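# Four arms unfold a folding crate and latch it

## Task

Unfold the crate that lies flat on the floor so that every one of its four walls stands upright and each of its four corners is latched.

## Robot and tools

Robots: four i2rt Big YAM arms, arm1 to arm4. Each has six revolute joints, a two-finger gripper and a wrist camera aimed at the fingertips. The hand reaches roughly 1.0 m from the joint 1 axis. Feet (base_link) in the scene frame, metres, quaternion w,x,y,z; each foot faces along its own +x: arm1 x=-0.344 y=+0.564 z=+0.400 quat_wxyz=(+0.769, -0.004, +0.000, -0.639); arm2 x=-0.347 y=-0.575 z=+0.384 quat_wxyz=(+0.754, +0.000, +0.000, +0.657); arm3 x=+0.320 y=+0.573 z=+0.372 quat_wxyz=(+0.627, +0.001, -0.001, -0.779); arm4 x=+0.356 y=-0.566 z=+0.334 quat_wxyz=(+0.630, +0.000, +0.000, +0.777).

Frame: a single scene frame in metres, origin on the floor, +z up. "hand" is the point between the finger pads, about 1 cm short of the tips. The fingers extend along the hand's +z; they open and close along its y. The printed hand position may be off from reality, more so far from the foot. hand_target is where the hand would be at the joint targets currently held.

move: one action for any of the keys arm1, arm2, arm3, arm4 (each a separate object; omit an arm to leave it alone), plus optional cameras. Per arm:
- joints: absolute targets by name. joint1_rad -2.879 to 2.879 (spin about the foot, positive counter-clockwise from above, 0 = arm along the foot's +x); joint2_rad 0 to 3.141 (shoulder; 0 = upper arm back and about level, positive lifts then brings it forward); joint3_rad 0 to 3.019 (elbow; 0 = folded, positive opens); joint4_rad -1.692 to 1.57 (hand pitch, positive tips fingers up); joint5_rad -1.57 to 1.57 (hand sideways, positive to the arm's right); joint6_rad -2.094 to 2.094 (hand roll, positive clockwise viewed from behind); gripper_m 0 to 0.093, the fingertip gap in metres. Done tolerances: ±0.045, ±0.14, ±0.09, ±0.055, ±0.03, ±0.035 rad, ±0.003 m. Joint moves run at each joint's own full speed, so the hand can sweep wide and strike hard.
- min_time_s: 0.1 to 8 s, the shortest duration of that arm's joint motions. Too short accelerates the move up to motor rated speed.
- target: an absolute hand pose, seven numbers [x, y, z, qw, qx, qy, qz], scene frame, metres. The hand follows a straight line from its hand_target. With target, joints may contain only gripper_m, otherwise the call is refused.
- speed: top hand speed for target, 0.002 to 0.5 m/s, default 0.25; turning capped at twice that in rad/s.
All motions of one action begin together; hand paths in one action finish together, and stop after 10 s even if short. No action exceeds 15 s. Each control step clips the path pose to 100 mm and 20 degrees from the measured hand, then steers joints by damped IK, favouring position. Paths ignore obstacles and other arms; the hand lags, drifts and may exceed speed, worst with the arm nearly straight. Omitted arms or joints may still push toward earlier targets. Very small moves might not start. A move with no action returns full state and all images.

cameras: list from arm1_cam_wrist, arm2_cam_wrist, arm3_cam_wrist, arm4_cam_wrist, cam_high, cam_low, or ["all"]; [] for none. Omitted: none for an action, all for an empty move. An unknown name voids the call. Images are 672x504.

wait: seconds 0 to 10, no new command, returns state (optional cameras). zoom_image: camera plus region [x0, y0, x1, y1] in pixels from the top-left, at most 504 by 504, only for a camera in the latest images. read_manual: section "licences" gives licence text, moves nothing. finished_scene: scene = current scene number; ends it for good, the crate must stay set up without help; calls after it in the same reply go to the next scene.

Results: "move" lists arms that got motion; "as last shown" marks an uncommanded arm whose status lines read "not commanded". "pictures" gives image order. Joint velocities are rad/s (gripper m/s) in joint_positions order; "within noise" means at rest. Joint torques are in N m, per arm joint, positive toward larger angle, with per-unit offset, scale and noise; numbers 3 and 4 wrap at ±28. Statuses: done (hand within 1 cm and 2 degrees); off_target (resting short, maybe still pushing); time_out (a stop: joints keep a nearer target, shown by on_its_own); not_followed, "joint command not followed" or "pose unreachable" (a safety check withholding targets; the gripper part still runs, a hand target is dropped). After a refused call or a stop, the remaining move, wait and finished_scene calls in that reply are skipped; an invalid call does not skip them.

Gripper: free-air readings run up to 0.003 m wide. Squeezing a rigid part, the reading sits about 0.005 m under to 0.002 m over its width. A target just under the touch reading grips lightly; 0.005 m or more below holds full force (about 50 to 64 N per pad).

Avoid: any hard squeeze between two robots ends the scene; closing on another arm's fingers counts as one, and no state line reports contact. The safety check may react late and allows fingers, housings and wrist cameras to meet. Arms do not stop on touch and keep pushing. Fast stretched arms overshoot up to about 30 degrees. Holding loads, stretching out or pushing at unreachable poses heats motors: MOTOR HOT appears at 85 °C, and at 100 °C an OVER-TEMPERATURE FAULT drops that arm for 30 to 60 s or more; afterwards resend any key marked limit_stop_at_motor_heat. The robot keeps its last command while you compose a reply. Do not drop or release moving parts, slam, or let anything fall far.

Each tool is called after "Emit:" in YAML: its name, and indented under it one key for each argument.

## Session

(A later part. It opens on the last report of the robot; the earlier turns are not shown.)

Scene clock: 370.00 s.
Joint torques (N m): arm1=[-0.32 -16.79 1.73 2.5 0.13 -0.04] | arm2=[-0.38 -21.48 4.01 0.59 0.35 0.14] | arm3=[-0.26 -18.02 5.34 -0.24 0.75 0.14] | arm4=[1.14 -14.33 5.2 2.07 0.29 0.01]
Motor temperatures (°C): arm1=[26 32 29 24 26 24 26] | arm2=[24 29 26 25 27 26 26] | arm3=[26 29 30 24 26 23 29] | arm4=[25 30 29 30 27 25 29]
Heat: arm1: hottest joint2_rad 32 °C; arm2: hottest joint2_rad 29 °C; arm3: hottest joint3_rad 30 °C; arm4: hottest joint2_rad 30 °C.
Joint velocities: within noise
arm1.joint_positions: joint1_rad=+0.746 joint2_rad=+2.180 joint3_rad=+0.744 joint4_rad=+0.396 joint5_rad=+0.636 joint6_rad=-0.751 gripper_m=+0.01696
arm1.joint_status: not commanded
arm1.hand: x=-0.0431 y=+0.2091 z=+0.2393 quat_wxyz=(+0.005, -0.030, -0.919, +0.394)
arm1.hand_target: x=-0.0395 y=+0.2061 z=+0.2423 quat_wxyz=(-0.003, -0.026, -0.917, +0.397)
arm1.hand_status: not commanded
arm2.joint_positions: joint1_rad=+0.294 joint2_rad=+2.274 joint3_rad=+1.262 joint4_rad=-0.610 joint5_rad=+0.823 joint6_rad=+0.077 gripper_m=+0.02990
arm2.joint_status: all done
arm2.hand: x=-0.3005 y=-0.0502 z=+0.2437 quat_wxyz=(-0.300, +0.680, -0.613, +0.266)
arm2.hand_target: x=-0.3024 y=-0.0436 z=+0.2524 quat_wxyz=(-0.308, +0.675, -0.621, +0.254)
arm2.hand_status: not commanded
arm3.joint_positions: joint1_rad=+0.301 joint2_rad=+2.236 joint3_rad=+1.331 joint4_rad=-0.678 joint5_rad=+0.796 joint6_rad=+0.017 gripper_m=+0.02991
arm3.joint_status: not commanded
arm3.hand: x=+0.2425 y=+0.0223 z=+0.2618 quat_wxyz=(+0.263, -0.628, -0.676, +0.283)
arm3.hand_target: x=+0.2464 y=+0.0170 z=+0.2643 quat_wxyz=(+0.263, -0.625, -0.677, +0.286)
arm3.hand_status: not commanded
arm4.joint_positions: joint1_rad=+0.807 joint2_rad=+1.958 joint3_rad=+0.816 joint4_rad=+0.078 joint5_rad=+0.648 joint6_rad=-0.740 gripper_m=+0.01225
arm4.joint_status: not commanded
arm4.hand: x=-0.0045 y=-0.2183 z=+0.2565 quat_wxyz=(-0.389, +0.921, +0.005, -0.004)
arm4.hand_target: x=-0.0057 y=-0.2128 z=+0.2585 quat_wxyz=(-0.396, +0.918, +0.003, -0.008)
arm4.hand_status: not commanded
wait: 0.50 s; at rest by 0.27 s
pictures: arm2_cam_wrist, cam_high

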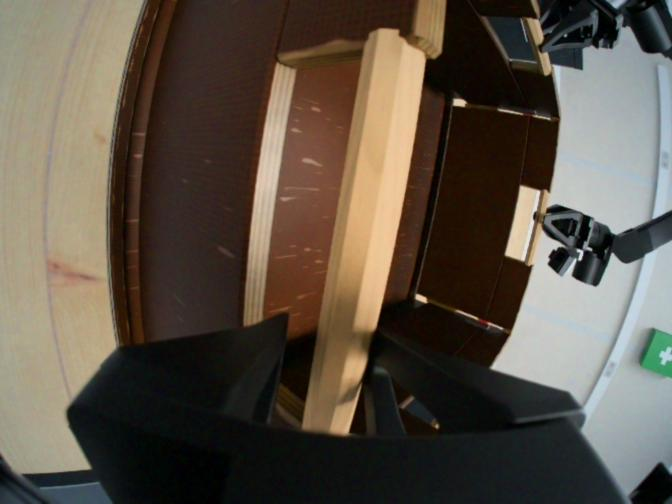

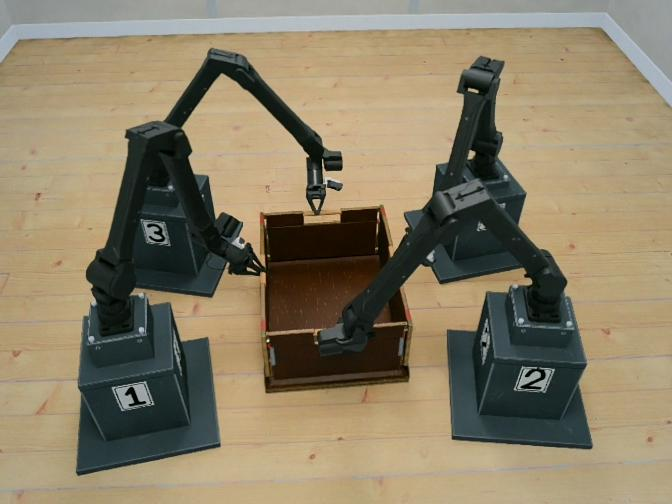

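Emit:
move:
  arm2: {"target": [-0.289, -0.042, 0.252, -0.3106, 0.6733, -0.6238, 0.2507], "speed": 0.05}
  cameras: ["cam_high", "arm2_cam_wrist"]

Emit:
zoom_image:
  camera: "cam_high"
  region: [230, 190, 430, 400]

Scene clock: 372.13 s.
Joint torques (N m): arm1=[-0.09 -17.2 1.72 2.51 0.1 -0.06] | arm2=[-0.85 -21.89 4.04 0.66 0.37 -0.06] | arm3=[-0.03 -17.61 5.33 -0.2 0.74 0.15] | arm4=[1.14 -14.33 5.2 2.07 0.29 0.01]
Motor temperatures (°C): arm1=[26 32 29 24 26 24 26] | arm2=[24 29 26 25 27 26 26] | arm3=[26 29 30 24 26 23 28] | arm4=[25 30 29 30 27 25 29]
Heat: arm1: hottest joint2_rad 32 °C; arm2: hottest joint2_rad 29 °C; arm3: hottest joint3_rad 30 °C; arm4: hottest joint2_rad 30 °C.
move: arm2 off_target
Joint velocities: within noise
arm1, arm3, arm4: as last shown
arm2.joint_positions: joint1_rad=+0.277 joint2_rad=+2.274 joint3_rad=+1.248 joint4_rad=-0.568 joint5_rad=+0.823 joint6_rad=+0.062 gripper_m=+0.02991
arm2.joint_status: not commanded
arm2.hand: x=-0.2918 y=-0.0503 z=+0.2408 quat_wxyz=(-0.303, +0.676, -0.618, +0.261)
arm2.hand_target: x=-0.2890 y=-0.0419 z=+0.2519 quat_wxyz=(-0.310, +0.672, -0.624, +0.250)
arm2.hand_status: off_target (0.014 m and 1.6 deg from the pose sent, 0.016 m and 2.6 deg at the start)
pictures: arm2_cam_wrist, cam_high

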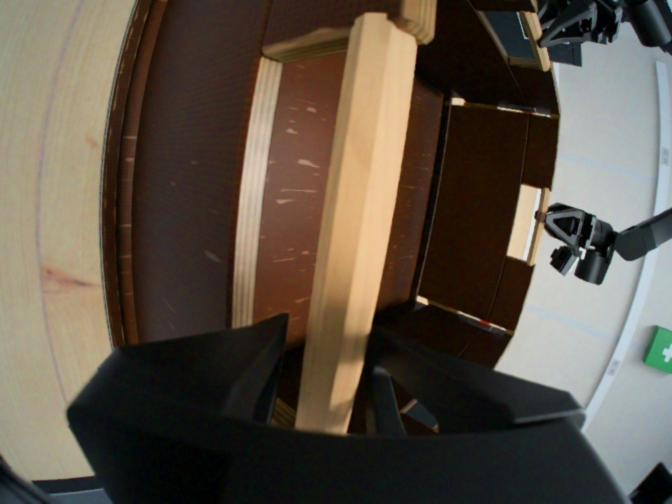

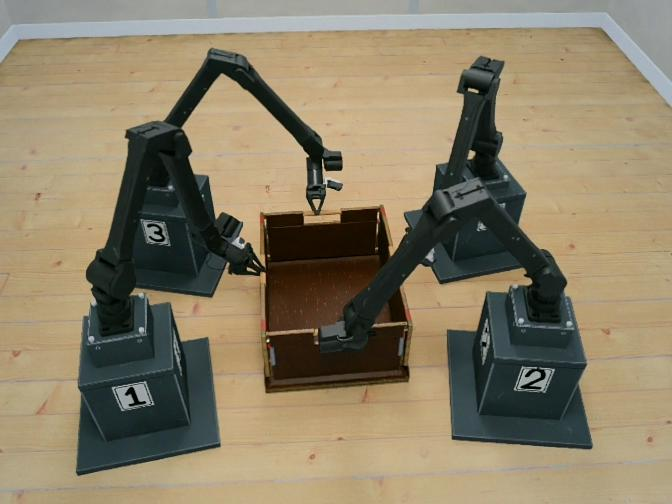

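Scaled by 2.400 from the camera's image (finer frame: 960x720).

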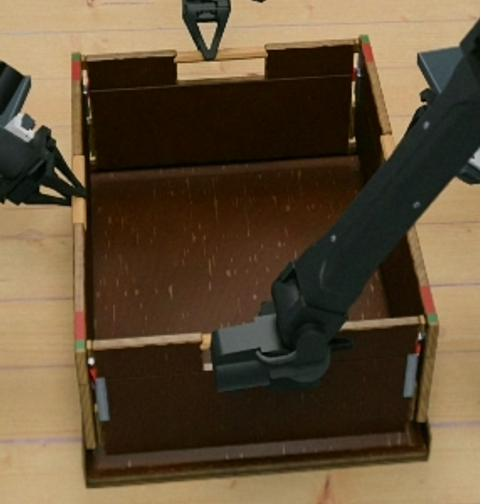

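Emit:
move:
  arm1: {"joints": {"gripper_m": 0.03}}

Emit:
move:
  arm4: {"joints": {"gripper_m": 0.03}}
  cameras: ["cam_high", "cam_low", "arm1_cam_wrist", "arm4_cam_wrist"]

Emit:
zoom_image:
  camera: "cam_high"
  region: [230, 190, 430, 400]

Emit:
zoom_image:
  camera: "cam_high"
  region: [252, 200, 292, 260]

Emit:
zoom_image:
  camera: "cam_high"
  region: [360, 195, 400, 255]

Scene clock: 374.60 s.
Joint torques (N m): arm1=[-0.62 -17.08 1.78 2.18 0.39 0.01] | arm2=[-0.67 -21.83 4.01 0.72 0.37 -0.08] | arm3=[-0.03 -17.49 5.42 -0.13 0.75 0.11] | arm4=[1.14 -14.33 5.22 2.09 0.3 0.01]
Motor temperatures (°C): arm1=[26 31 29 24 26 24 26] | arm2=[24 29 26 25 27 26 26] | arm3=[26 29 30 24 26 23 28] | arm4=[25 30 29 30 27 25 29]
Heat: arm1: hottest joint2_rad 31 °C; arm2: hottest joint2_rad 29 °C; arm3: hottest joint3_rad 30 °C; arm4: hottest joint2_rad 30 °C.
move: arm1 done
Joint velocities: within noise
arm1.joint_positions: joint1_rad=+0.755 joint2_rad=+2.179 joint3_rad=+0.742 joint4_rad=+0.402 joint5_rad=+0.627 joint6_rad=-0.754 gripper_m=+0.02997
arm1.joint_status: all done
arm1.hand: x=-0.0381 y=+0.2123 z=+0.2395 quat_wxyz=(-0.002, -0.024, -0.919, +0.392)
arm1.hand_target: x=-0.0361 y=+0.2092 z=+0.2425 quat_wxyz=(-0.006, -0.021, -0.918, +0.397)
arm1.hand_status: not commanded
arm2.joint_positions: joint1_rad=+0.276 joint2_rad=+2.274 joint3_rad=+1.248 joint4_rad=-0.568 joint5_rad=+0.823 joint6_rad=+0.060 gripper_m=+0.02991
arm2.joint_status: not commanded
arm2.hand: x=-0.2910 y=-0.0504 z=+0.2408 quat_wxyz=(-0.303, +0.676, -0.618, +0.262)
arm2.hand_target: x=-0.2889 y=-0.0420 z=+0.2519 quat_wxyz=(-0.310, +0.673, -0.623, +0.251)
arm2.hand_status: not commanded
arm3, arm4: as last shown
arm4.hand_target: x=-0.0057 y=-0.2128 z=+0.2585 quat_wxyz=(-0.396, +0.918, +0.003, -0.009)
pictures: none

Scene clock: 375.13 s.
Joint torques (N m): arm1=[-0.5 -17.08 1.72 2.32 0.33 -0.02] | arm2=[-0.73 -21.89 4.03 0.72 0.37 -0.08] | arm3=[0.26 -17.44 5.35 -0.18 0.76 0.12] | arm4=[0.79 -14.51 5.23 1.5 0.29 0.02]
Motor temperatures (°C): arm1=[26 31 29 24 26 24 26] | arm2=[24 29 26 25 27 26 26] | arm3=[26 29 30 24 26 23 28] | arm4=[25 30 29 30 27 25 29]
Heat: arm1: hottest joint2_rad 31 °C; arm2: hottest joint2_rad 29 °C; arm3: hottest joint3_rad 30 °C; arm4: hottest joint2_rad 30 °C.
move: arm4 done
Joint velocities: within noise
arm1, arm2, arm3: as last shown
arm4.joint_positions: joint1_rad=+0.807 joint2_rad=+1.958 joint3_rad=+0.816 joint4_rad=+0.092 joint5_rad=+0.648 joint6_rad=-0.740 gripper_m=+0.02995
arm4.joint_status: all done
arm4.hand: x=-0.0066 y=-0.2170 z=+0.2579 quat_wxyz=(-0.392, +0.920, +0.003, -0.009)
arm4.hand_target: x=-0.0057 y=-0.2129 z=+0.2584 quat_wxyz=(-0.396, +0.918, +0.003, -0.008)
arm4.hand_status: not commanded
pictures: arm1_cam_wrist, arm4_cam_wrist, cam_high, cam_low

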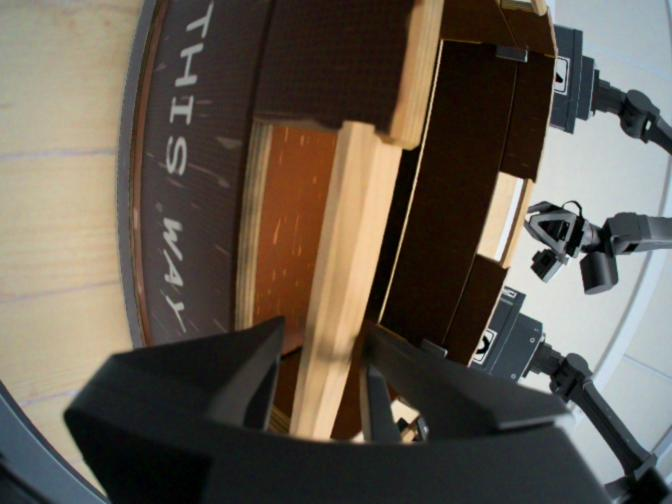

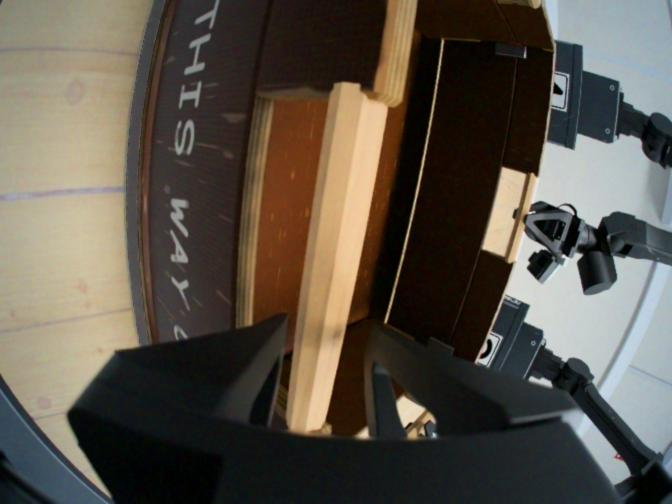

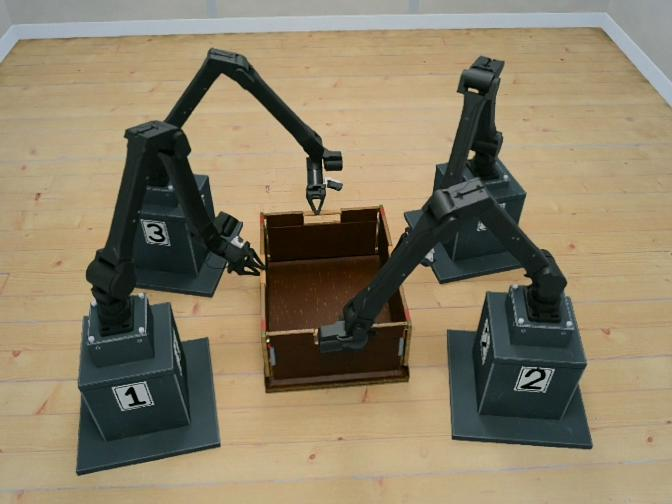

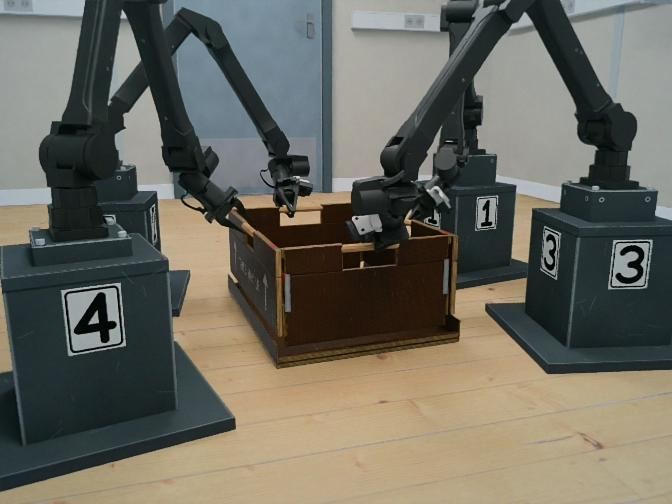

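Scaled by 2.400 from the camera's image (finer frame: 960x720).

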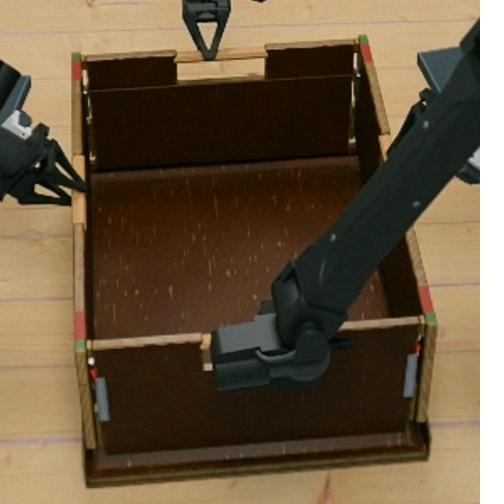

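Scaled by 8.400 from the camera's image (finer frame: 960x720).

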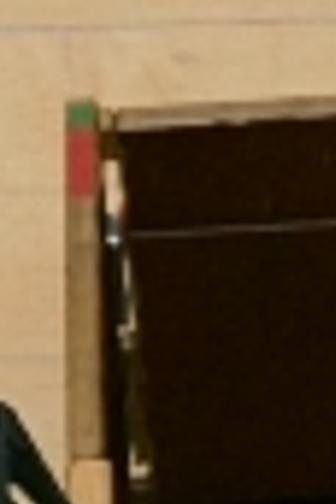

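Scaled by 8.400 from the camera's image (finer frame: 960x720).

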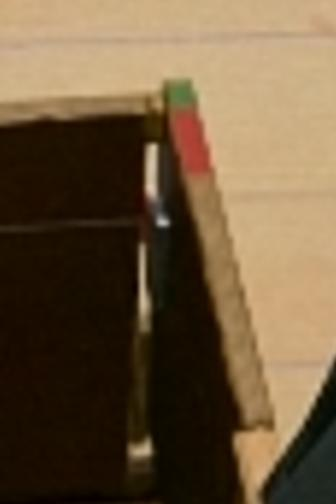

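Emit:
move:
  arm1: {"joints": {"gripper_m": 0.055}}
  arm2: {"joints": {"gripper_m": 0.055}}
  arm3: {"joints": {"gripper_m": 0.055}}
  arm4: {"joints": {"gripper_m": 0.055}}
  cameras: ["cam_high", "arm1_cam_wrist", "arm2_cam_wrist", "arm3_cam_wrist", "arm4_cam_wrist"]

Scene clock: 384.00 s.
Joint torques (N m): arm1=[-0.32 -17.61 1.78 2.24 0.36 -0.01] | arm2=[-0.67 -21.89 4.03 0.72 0.37 -0.08] | arm3=[0.26 -18.02 5.34 -0.09 0.76 0.15] | arm4=[1.2 -14.39 5.26 1.47 0.29 0.01]
Motor temperatures (°C): arm1=[26 31 29 24 26 24 26] | arm2=[24 29 26 25 27 26 25] | arm3=[26 29 30 24 26 23 28] | arm4=[25 30 29 30 27 25 28]
Heat: arm1: hottest joint2_rad 31 °C; arm2: hottest joint2_rad 29 °C; arm3: hottest joint3_rad 30 °C; arm4: hottest joint2_rad 30 °C.
move: arm1 done; arm2 done; arm3 done; arm4 done
Joint velocities: within noise
arm1.joint_positions: joint1_rad=+0.755 joint2_rad=+2.179 joint3_rad=+0.742 joint4_rad=+0.402 joint5_rad=+0.627 joint6_rad=-0.754 gripper_m=+0.05494
arm1.joint_status: all done
arm1.hand: x=-0.0381 y=+0.2123 z=+0.2395 quat_wxyz=(-0.002, -0.024, -0.919, +0.392)
arm1.hand_target: x=-0.0361 y=+0.2092 z=+0.2425 quat_wxyz=(-0.006, -0.021, -0.918, +0.397)
arm1.hand_status: not commanded
arm2.joint_positions: joint1_rad=+0.276 joint2_rad=+2.274 joint3_rad=+1.248 joint4_rad=-0.568 joint5_rad=+0.823 joint6_rad=+0.060 gripper_m=+0.05487
arm2.joint_status: all done
arm2.hand: x=-0.2910 y=-0.0504 z=+0.2408 quat_wxyz=(-0.303, +0.676, -0.618, +0.262)
arm2.hand_target: x=-0.2889 y=-0.0420 z=+0.2519 quat_wxyz=(-0.310, +0.673, -0.623, +0.251)
arm2.hand_status: not commanded
arm3.joint_positions: joint1_rad=+0.298 joint2_rad=+2.236 joint3_rad=+1.331 joint4_rad=-0.678 joint5_rad=+0.796 joint6_rad=+0.017 gripper_m=+0.05487
arm3.joint_status: all done
arm3.hand: x=+0.2408 y=+0.0225 z=+0.2618 quat_wxyz=(+0.263, -0.629, -0.675, +0.283)
arm3.hand_target: x=+0.2447 y=+0.0172 z=+0.2643 quat_wxyz=(+0.263, -0.626, -0.676, +0.286)
arm3.hand_status: not commanded
arm4.joint_positions: joint1_rad=+0.807 joint2_rad=+1.958 joint3_rad=+0.816 joint4_rad=+0.092 joint5_rad=+0.648 joint6_rad=-0.740 gripper_m=+0.05492
arm4.joint_status: all done
arm4.hand: x=-0.0066 y=-0.2170 z=+0.2579 quat_wxyz=(-0.392, +0.920, +0.003, -0.009)
arm4.hand_target: x=-0.0057 y=-0.2129 z=+0.2584 quat_wxyz=(-0.396, +0.918, +0.003, -0.008)
arm4.hand_status: not commanded
pictures: arm1_cam_wrist, arm2_cam_wrist, arm3_cam_wrist, arm4_cam_wrist, cam_high

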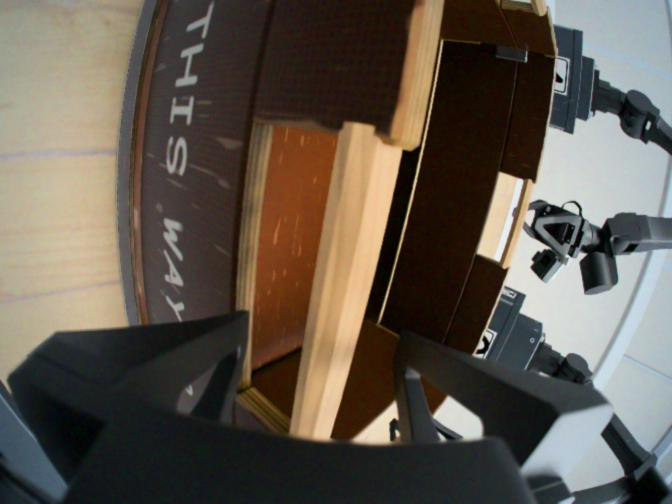

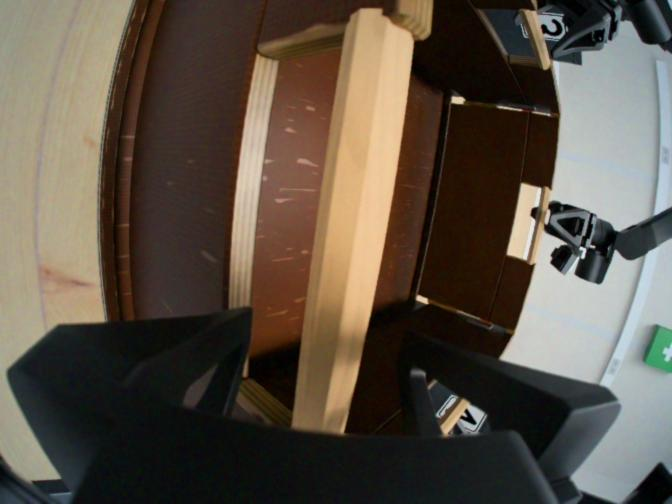

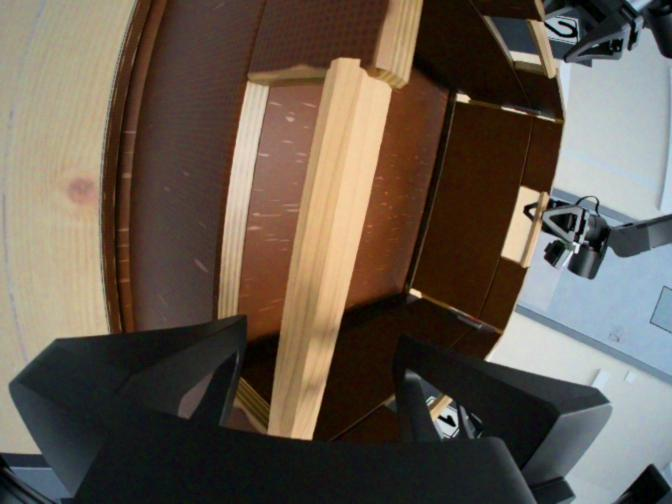

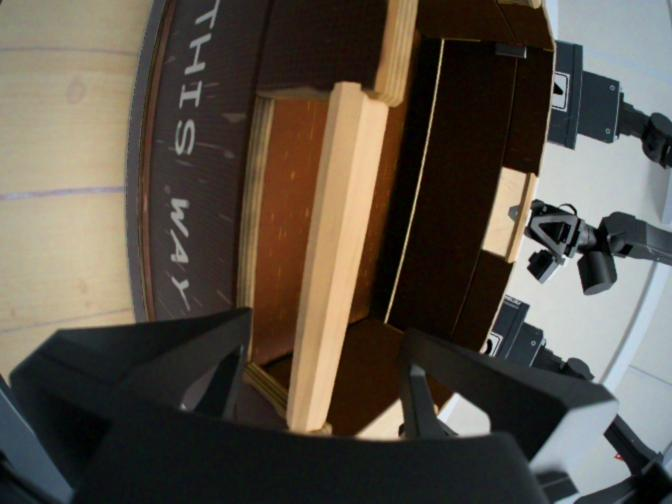

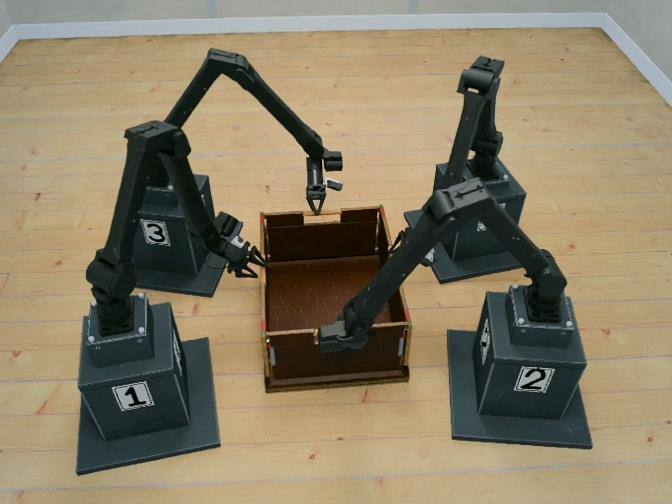

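Emit:
move:
  arm1: {"target": [-0.036, 0.26, 0.292, -0.006, -0.021, -0.918, 0.397], "speed": 0.12}
  arm2: {"target": [-0.335, -0.05, 0.302, -0.310, 0.673, -0.623, 0.251], "speed": 0.12}
  arm3: {"target": [0.292, 0.017, 0.313, 0.263, -0.626, -0.676, 0.286], "speed": 0.12}
  arm4: {"target": [-0.0057, -0.263, 0.308, -0.396, 0.918, 0.003, -0.008], "speed": 0.12}
  cameras: ["all"]

Emit:
zoom_image:
  camera: "cam_high"
  region: [230, 190, 430, 400]

Emit:
zoom_image:
  camera: "cam_low"
  region: [220, 180, 480, 380]

Scene clock: 387.03 s.
Joint torques (N m): arm1=[0.09 -16.15 2.06 1.09 0.63 0.24] | arm2=[-0.38 -21.42 5.44 -0.2 0.38 0.13] | arm3=[-0.09 -19.02 7.04 -0.44 0.65 0.2] | arm4=[1.79 -13.16 5.44 0.34 0.3 0.33]
Motor temperatures (°C): arm1=[26 31 29 24 26 24 26] | arm2=[24 29 26 25 27 26 25] | arm3=[26 29 30 24 26 23 28] | arm4=[25 30 29 30 27 25 28]
Heat: arm1: hottest joint2_rad 31 °C; arm2: hottest joint2_rad 29 °C; arm3: hottest joint3_rad 30 °C; arm4: hottest joint2_rad 30 °C.
move: arm1 done; arm2 off_target; arm3 off_target; arm4 done
Joint velocities: within noise
arm1.joint_positions: joint1_rad=+0.860 joint2_rad=+1.993 joint3_rad=+0.646 joint4_rad=+0.264 joint5_rad=+0.679 joint6_rad=-0.664 gripper_m=+0.05494
arm1.joint_status: not commanded
arm1.hand: x=-0.0353 y=+0.2569 z=+0.2905 quat_wxyz=(-0.005, -0.016, -0.917, +0.398)
arm1.hand_target: x=-0.0366 y=+0.2596 z=+0.2915 quat_wxyz=(-0.005, -0.020, -0.918, +0.397)
arm1.hand_status: done (0.004 m and 0.6 deg from the pose sent, 0.071 m and 0.8 deg at the start)
arm2.joint_positions: joint1_rad=+0.363 joint2_rad=+2.182 joint3_rad=+1.245 joint4_rad=-0.748 joint5_rad=+0.821 joint6_rad=+0.172 gripper_m=+0.05487
arm2.joint_status: not commanded
arm2.hand: x=-0.3343 y=-0.0601 z=+0.2869 quat_wxyz=(-0.304, +0.680, -0.613, +0.264)
arm2.hand_target: x=-0.3360 y=-0.0493 z=+0.3017 quat_wxyz=(-0.311, +0.673, -0.622, +0.251)
arm2.hand_status: off_target (0.018 m and 2.2 deg from the pose sent, 0.075 m and 1.6 deg at the start)
arm3.joint_positions: joint1_rad=+0.387 joint2_rad=+2.176 joint3_rad=+1.354 joint4_rad=-0.876 joint5_rad=+0.796 joint6_rad=+0.127 gripper_m=+0.05487
arm3.joint_status: not commanded
arm3.hand: x=+0.2875 y=+0.0316 z=+0.3008 quat_wxyz=(+0.276, -0.619, -0.682, +0.276)
arm3.hand_target: x=+0.2917 y=+0.0169 z=+0.3128 quat_wxyz=(+0.264, -0.626, -0.676, +0.286)
arm3.hand_status: off_target (0.020 m and 2.2 deg from the pose sent, 0.073 m and 0.5 deg at the start)
arm4.joint_positions: joint1_rad=+0.904 joint2_rad=+1.788 joint3_rad=+0.771 joint4_rad=-0.078 joint5_rad=+0.700 joint6_rad=-0.654 gripper_m=+0.05493
arm4.joint_status: not commanded
arm4.hand: x=-0.0116 y=-0.2590 z=+0.3113 quat_wxyz=(-0.400, +0.916, +0.008, -0.012)
arm4.hand_target: x=-0.0061 y=-0.2625 z=+0.3078 quat_wxyz=(-0.397, +0.918, +0.004, -0.007)
arm4.hand_status: done (0.008 m and 0.9 deg from the pose sent, 0.068 m and 0.5 deg at the start)
pictures: arm1_cam_wrist, arm2_cam_wrist, arm3_cam_wrist, arm4_cam_wrist, cam_high, cam_low

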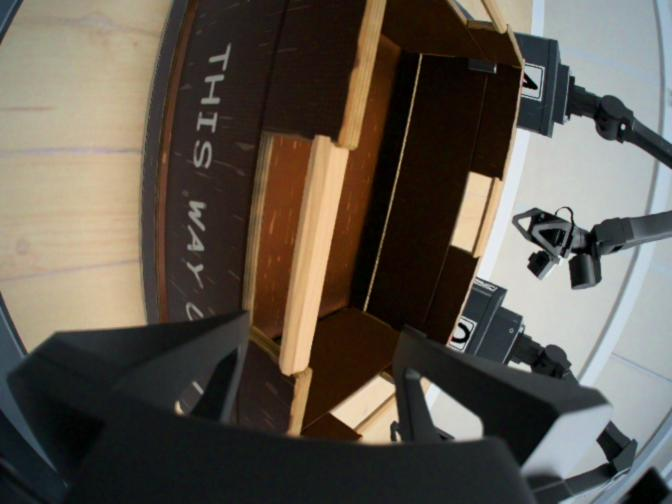

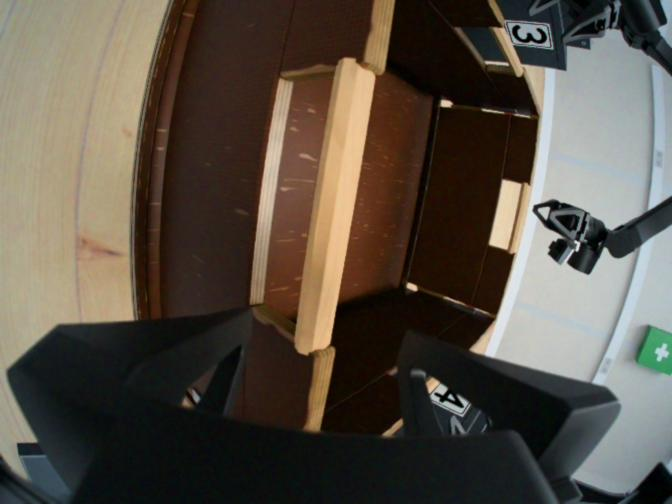

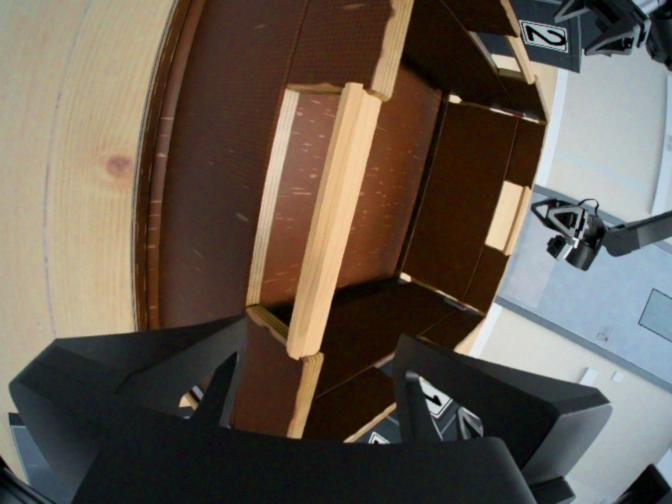

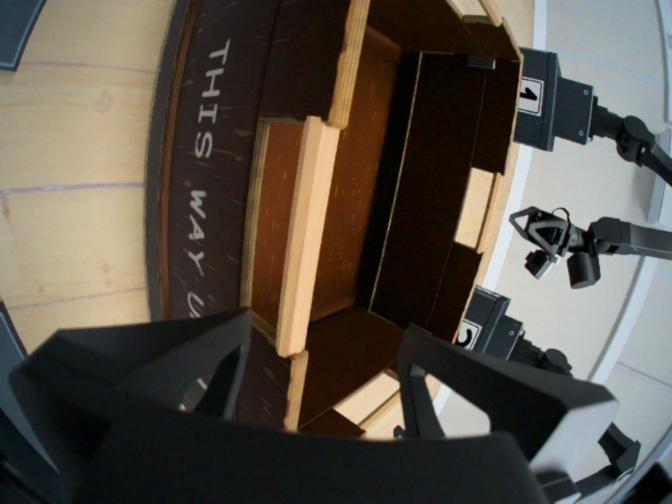

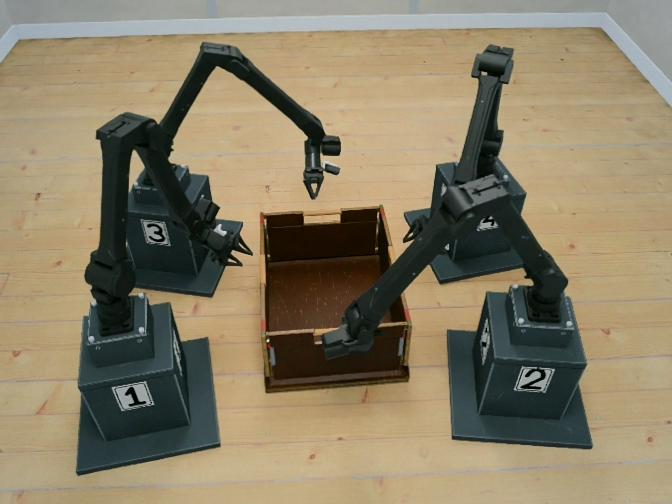

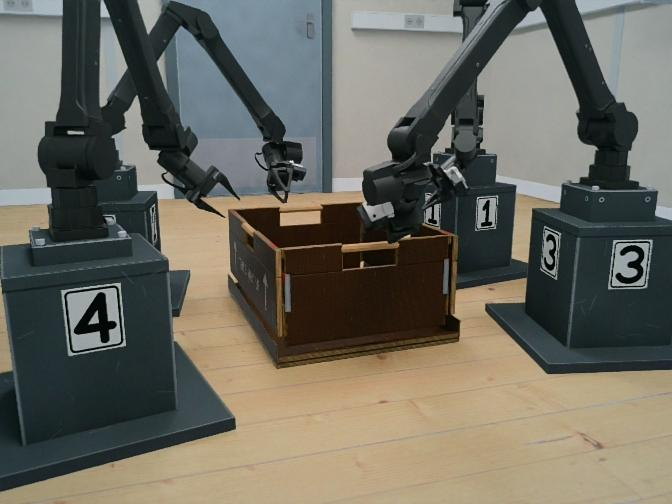

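Scaled by 2.400 from the camera's image (finer frame: 960x720).

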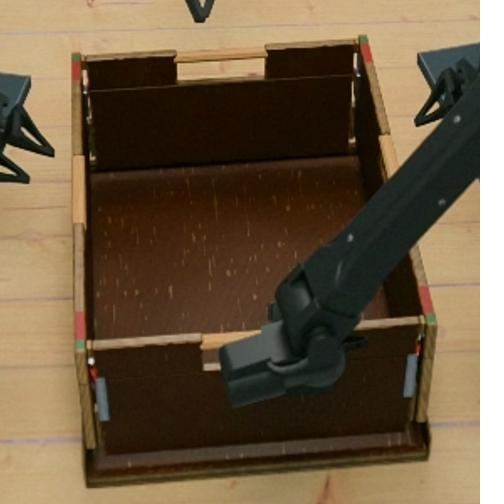

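Scaled by 1.938 from the camera's image (finer frame: 960x720).

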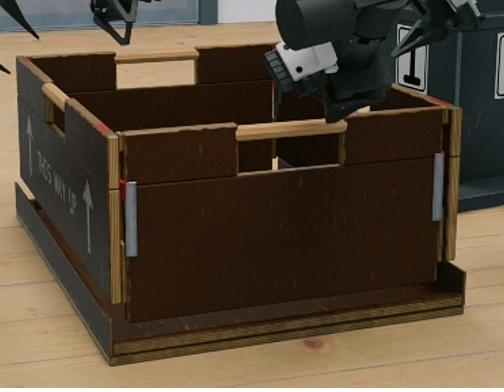

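Emit:
zoom_image:
  camera: "cam_high"
  region: [252, 200, 292, 250]

Emit:
zoom_image:
  camera: "cam_high"
  region: [360, 195, 400, 245]

Emit:
zoom_image:
  camera: "cam_high"
  region: [255, 320, 295, 370]

Emit:
zoom_image:
  camera: "cam_high"
  region: [385, 310, 425, 360]

Emit:
zoom_image:
  camera: "cam_low"
  region: [265, 230, 325, 310]

Emit:
zoom_image:
  camera: "cam_low"
  region: [420, 210, 480, 290]

Scaled by 10.080 from the camera's image (finer frame: 960x720).

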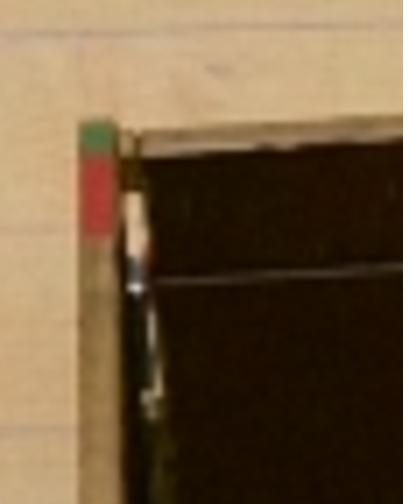

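Scaled by 10.080 from the camera's image (finer frame: 960x720).

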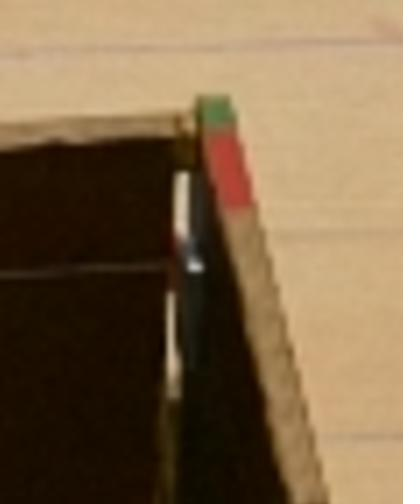

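Scaled by 10.080 from the camera's image (finer frame: 960x720).

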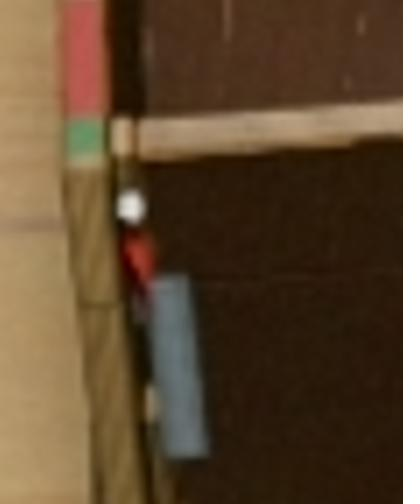

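Scaled by 10.080 from the camera's image (finer frame: 960x720).

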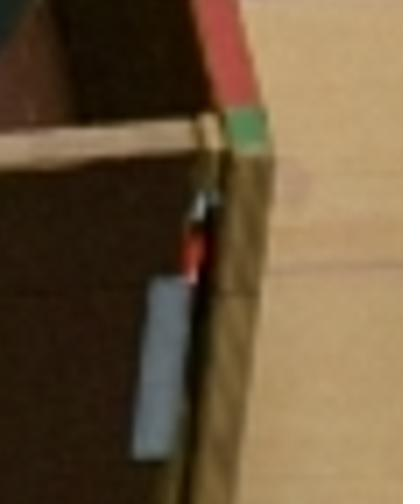

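Scaled by 6.300 from the camera's image (finer frame: 960x720).

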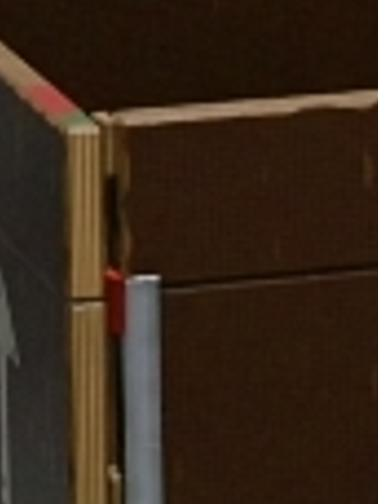

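Scaled by 6.300 from the camera's image (finer frame: 960x720).

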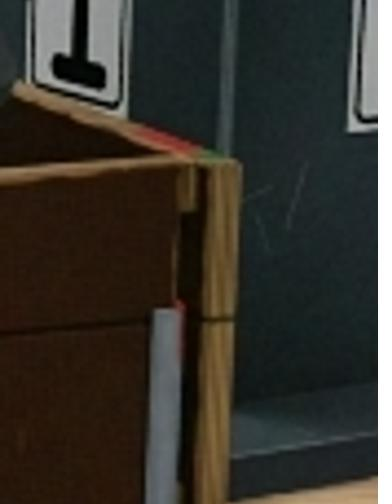

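Emit:
move:
  arm2: {"target": [-0.289, -0.042, 0.252, -0.310, 0.673, -0.623, 0.251], "speed": 0.12}
  arm3: {"target": [0.2447, 0.0172, 0.2643, 0.263, -0.626, -0.676, 0.286], "speed": 0.12}
  cameras: ["arm2_cam_wrist", "arm3_cam_wrist"]

Scene clock: 399.17 s.
Joint torques (N m): arm1=[0.03 -15.44 2.24 0.99 0.64 0.3] | arm2=[0.5 -20.07 4.38 0.76 0.39 -0.03] | arm3=[-0.91 -16.09 3.89 0.92 0.7 0.02] | arm4=[1.9 -13.1 5.44 0.32 0.32 0.37]
Motor temperatures (°C): arm1=[26 31 29 24 26 24 26] | arm2=[24 30 26 25 27 26 25] | arm3=[26 29 30 24 26 23 28] | arm4=[24 30 28 30 27 25 28]
Heat: arm1: hottest joint2_rad 31 °C; arm2: hottest joint2_rad 30 °C; arm3: hottest joint3_rad 30 °C; arm4: hottest joint2_rad 30 °C.
move: arm2 done; arm3 off_target
Joint velocities: within noise
arm1, arm4: as last shown
arm2.joint_positions: joint1_rad=+0.271 joint2_rad=+2.249 joint3_rad=+1.245 joint4_rad=-0.570 joint5_rad=+0.821 joint6_rad=+0.060 gripper_m=+0.05487
arm2.joint_status: not commanded
arm2.hand: x=-0.2894 y=-0.0460 z=+0.2521 quat_wxyz=(-0.308, +0.673, -0.623, +0.255)
arm2.hand_target: x=-0.2917 y=-0.0421 z=+0.2517 quat_wxyz=(-0.310, +0.675, -0.621, +0.250)
arm2.hand_status: done (0.004 m and 0.5 deg from the pose sent, 0.060 m and 2.2 deg at the start)
arm3.joint_positions: joint1_rad=+0.310 joint2_rad=+2.205 joint3_rad=+1.354 joint4_rad=-0.699 joint5_rad=+0.796 joint6_rad=+0.027 gripper_m=+0.05487
arm3.joint_status: not commanded
arm3.hand: x=+0.2488 y=+0.0075 z=+0.2837 quat_wxyz=(+0.249, -0.633, -0.671, +0.296)
arm3.hand_target: x=+0.2463 y=+0.0178 z=+0.2651 quat_wxyz=(+0.262, -0.625, -0.677, +0.286)
arm3.hand_status: off_target (0.022 m and 2.2 deg from the pose sent, 0.058 m and 2.2 deg at the start)
arm4.joint_positions: joint1_rad=+0.904 joint2_rad=+1.788 joint3_rad=+0.771 joint4_rad=-0.078 joint5_rad=+0.700 joint6_rad=-0.653 gripper_m=+0.05493
arm4.hand_target: x=-0.0061 y=-0.2625 z=+0.3078 quat_wxyz=(-0.396, +0.918, +0.003, -0.008)

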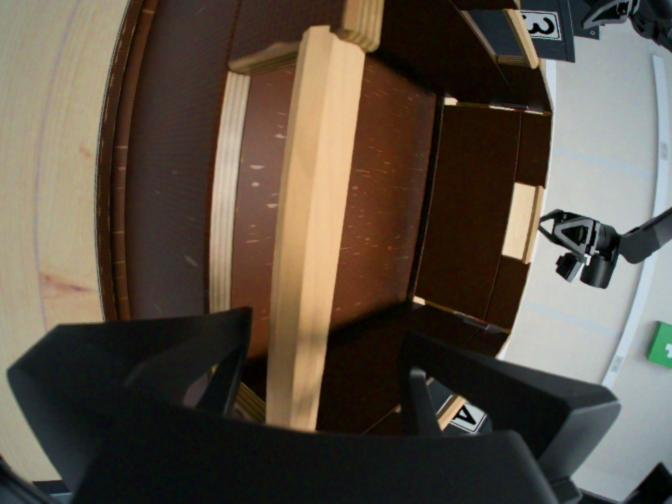

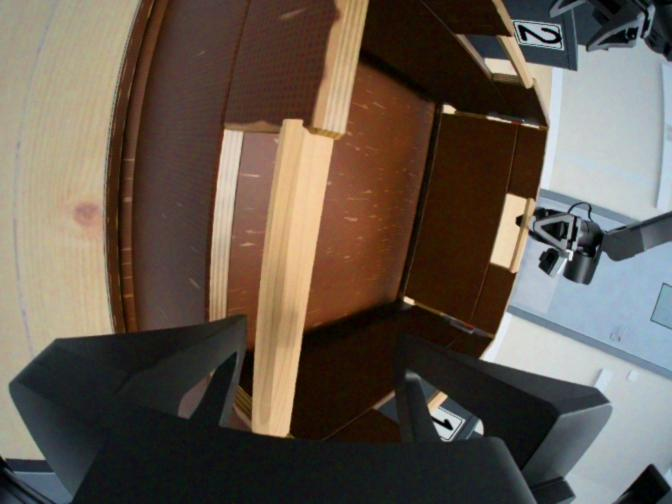

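Emit:
move:
  arm3: {"target": [0.249, 0.0172, 0.242, 0.263, -0.626, -0.676, 0.286], "speed": 0.1}
  cameras: ["arm3_cam_wrist"]

Scene clock: 402.13 s.
Joint torques (N m): arm1=[0.03 -15.85 2.11 1.16 0.59 0.26] | arm2=[0.15 -19.72 4.33 0.76 0.38 -0.08] | arm3=[-0.67 -16.44 4.31 0.85 0.77 0.13] | arm4=[1.9 -13.1 5.42 0.34 0.32 0.37]
Motor temperatures (°C): arm1=[26 31 29 24 26 24 26] | arm2=[24 30 26 25 27 26 25] | arm3=[26 29 30 24 26 23 28] | arm4=[24 30 28 30 27 25 28]
Heat: arm1: hottest joint2_rad 31 °C; arm2: hottest joint2_rad 30 °C; arm3: hottest joint3_rad 30 °C; arm4: hottest joint2_rad 30 °C.
move: arm3 off_target
Joint velocities: within noise
arm1, arm4: as last shown
arm2.joint_positions: joint1_rad=+0.268 joint2_rad=+2.249 joint3_rad=+1.245 joint4_rad=-0.570 joint5_rad=+0.821 joint6_rad=+0.060 gripper_m=+0.05487
arm2.joint_status: not commanded
arm2.hand: x=-0.2878 y=-0.0462 z=+0.2521 quat_wxyz=(-0.307, +0.672, -0.624, +0.255)
arm2.hand_target: x=-0.2901 y=-0.0423 z=+0.2517 quat_wxyz=(-0.310, +0.674, -0.623, +0.250)
arm2.hand_status: not commanded
arm3.joint_positions: joint1_rad=+0.307 joint2_rad=+2.256 joint3_rad=+1.354 joint4_rad=-0.672 joint5_rad=+0.796 joint6_rad=+0.027 gripper_m=+0.05487
arm3.joint_status: not commanded
arm3.hand: x=+0.2466 y=+0.0140 z=+0.2568 quat_wxyz=(+0.257, -0.631, -0.673, +0.288)
arm3.hand_target: x=+0.2473 y=+0.0183 z=+0.2424 quat_wxyz=(+0.263, -0.627, -0.675, +0.285)
arm3.hand_status: off_target (0.015 m and 0.9 deg from the pose sent, 0.043 m and 2.2 deg at the start)

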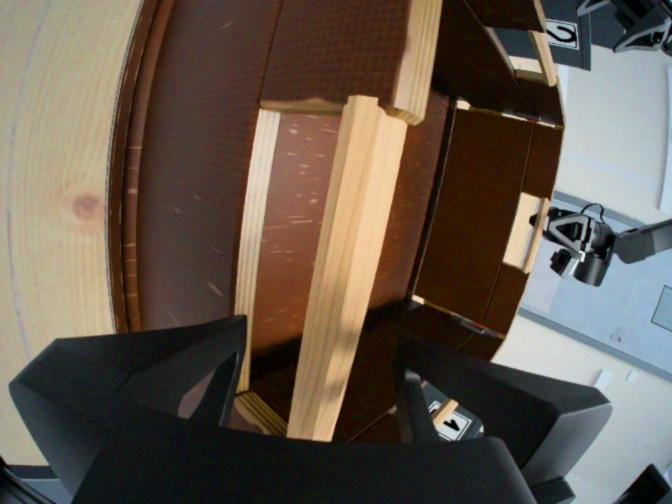

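Emit:
move:
  arm3: {"target": [0.221, 0.0172, 0.242, 0.263, -0.626, -0.676, 0.286], "speed": 0.08}
  arm2: {"target": [-0.261, -0.042, 0.252, -0.310, 0.673, -0.623, 0.251], "speed": 0.08}
  cameras: ["arm2_cam_wrist", "arm3_cam_wrist", "cam_high", "cam_low"]

Scene clock: 417.10 s.
Joint torques (N m): arm1=[0.15 -16.03 2.17 1.03 0.57 0.28] | arm2=[-1.2 -20.48 4.12 0.85 0.67 -0.08] | arm3=[-0.91 -16.85 3.48 1.01 0.68 0.02] | arm4=[1.9 -13.1 5.44 0.34 0.32 0.37]
Motor temperatures (°C): arm1=[26 31 29 24 26 24 25] | arm2=[24 29 26 25 27 26 25] | arm3=[26 28 30 24 26 23 28] | arm4=[24 29 28 30 27 25 28]
Heat: arm1: hottest joint2_rad 31 °C; arm2: hottest joint2_rad 29 °C; arm3: hottest joint3_rad 30 °C; arm4: hottest joint4_rad 30 °C.
move: arm2 off_target; arm3 off_target
Joint velocities: within noise
arm1, arm4: as last shown
arm2.joint_positions: joint1_rad=+0.233 joint2_rad=+2.249 joint3_rad=+1.223 joint4_rad=-0.499 joint5_rad=+0.812 joint6_rad=-0.018 gripper_m=+0.05489
arm2.joint_status: not commanded
arm2.hand: x=-0.2705 y=-0.0461 z=+0.2468 quat_wxyz=(-0.304, +0.680, -0.618, +0.253)
arm2.hand_target: x=-0.2639 y=-0.0419 z=+0.2517 quat_wxyz=(-0.310, +0.675, -0.622, +0.250)
arm2.hand_status: off_target (0.012 m and 1.2 deg from the pose sent, 0.027 m and 0.6 deg at the start)
arm3.joint_positions: joint1_rad=+0.270 joint2_rad=+2.256 joint3_rad=+1.346 joint4_rad=-0.609 joint5_rad=+0.798 joint6_rad=-0.032 gripper_m=+0.05487
arm3.joint_status: not commanded
arm3.hand: x=+0.2263 y=+0.0087 z=+0.2554 quat_wxyz=(+0.253, -0.630, -0.672, +0.294)
arm3.hand_target: x=+0.2220 y=+0.0175 z=+0.2425 quat_wxyz=(+0.263, -0.626, -0.676, +0.286)
arm3.hand_status: off_target (0.017 m and 1.6 deg from the pose sent, 0.030 m and 0.9 deg at the start)

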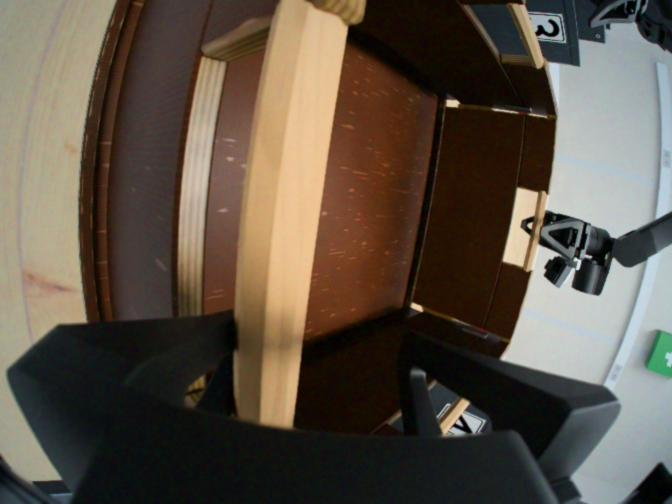

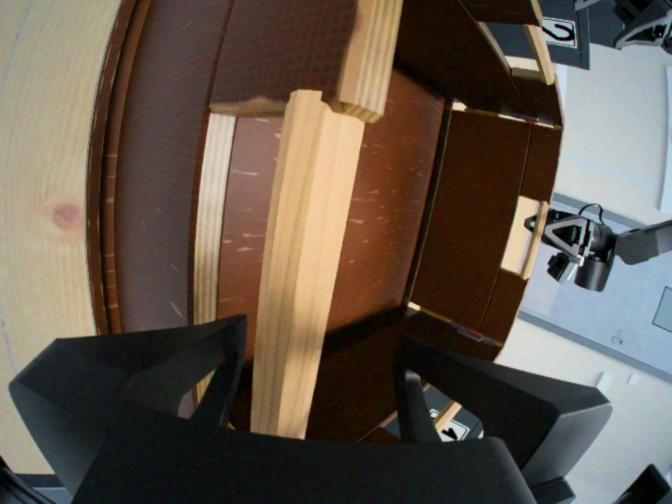

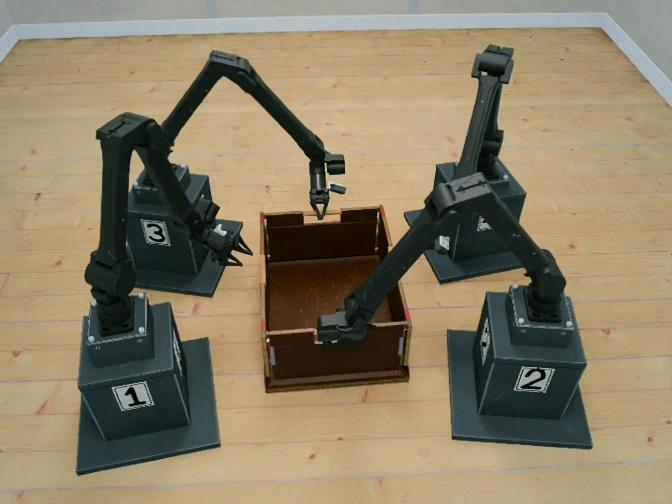

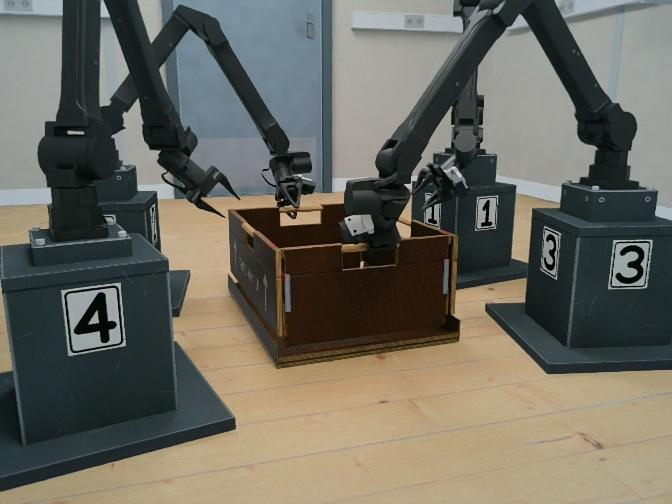

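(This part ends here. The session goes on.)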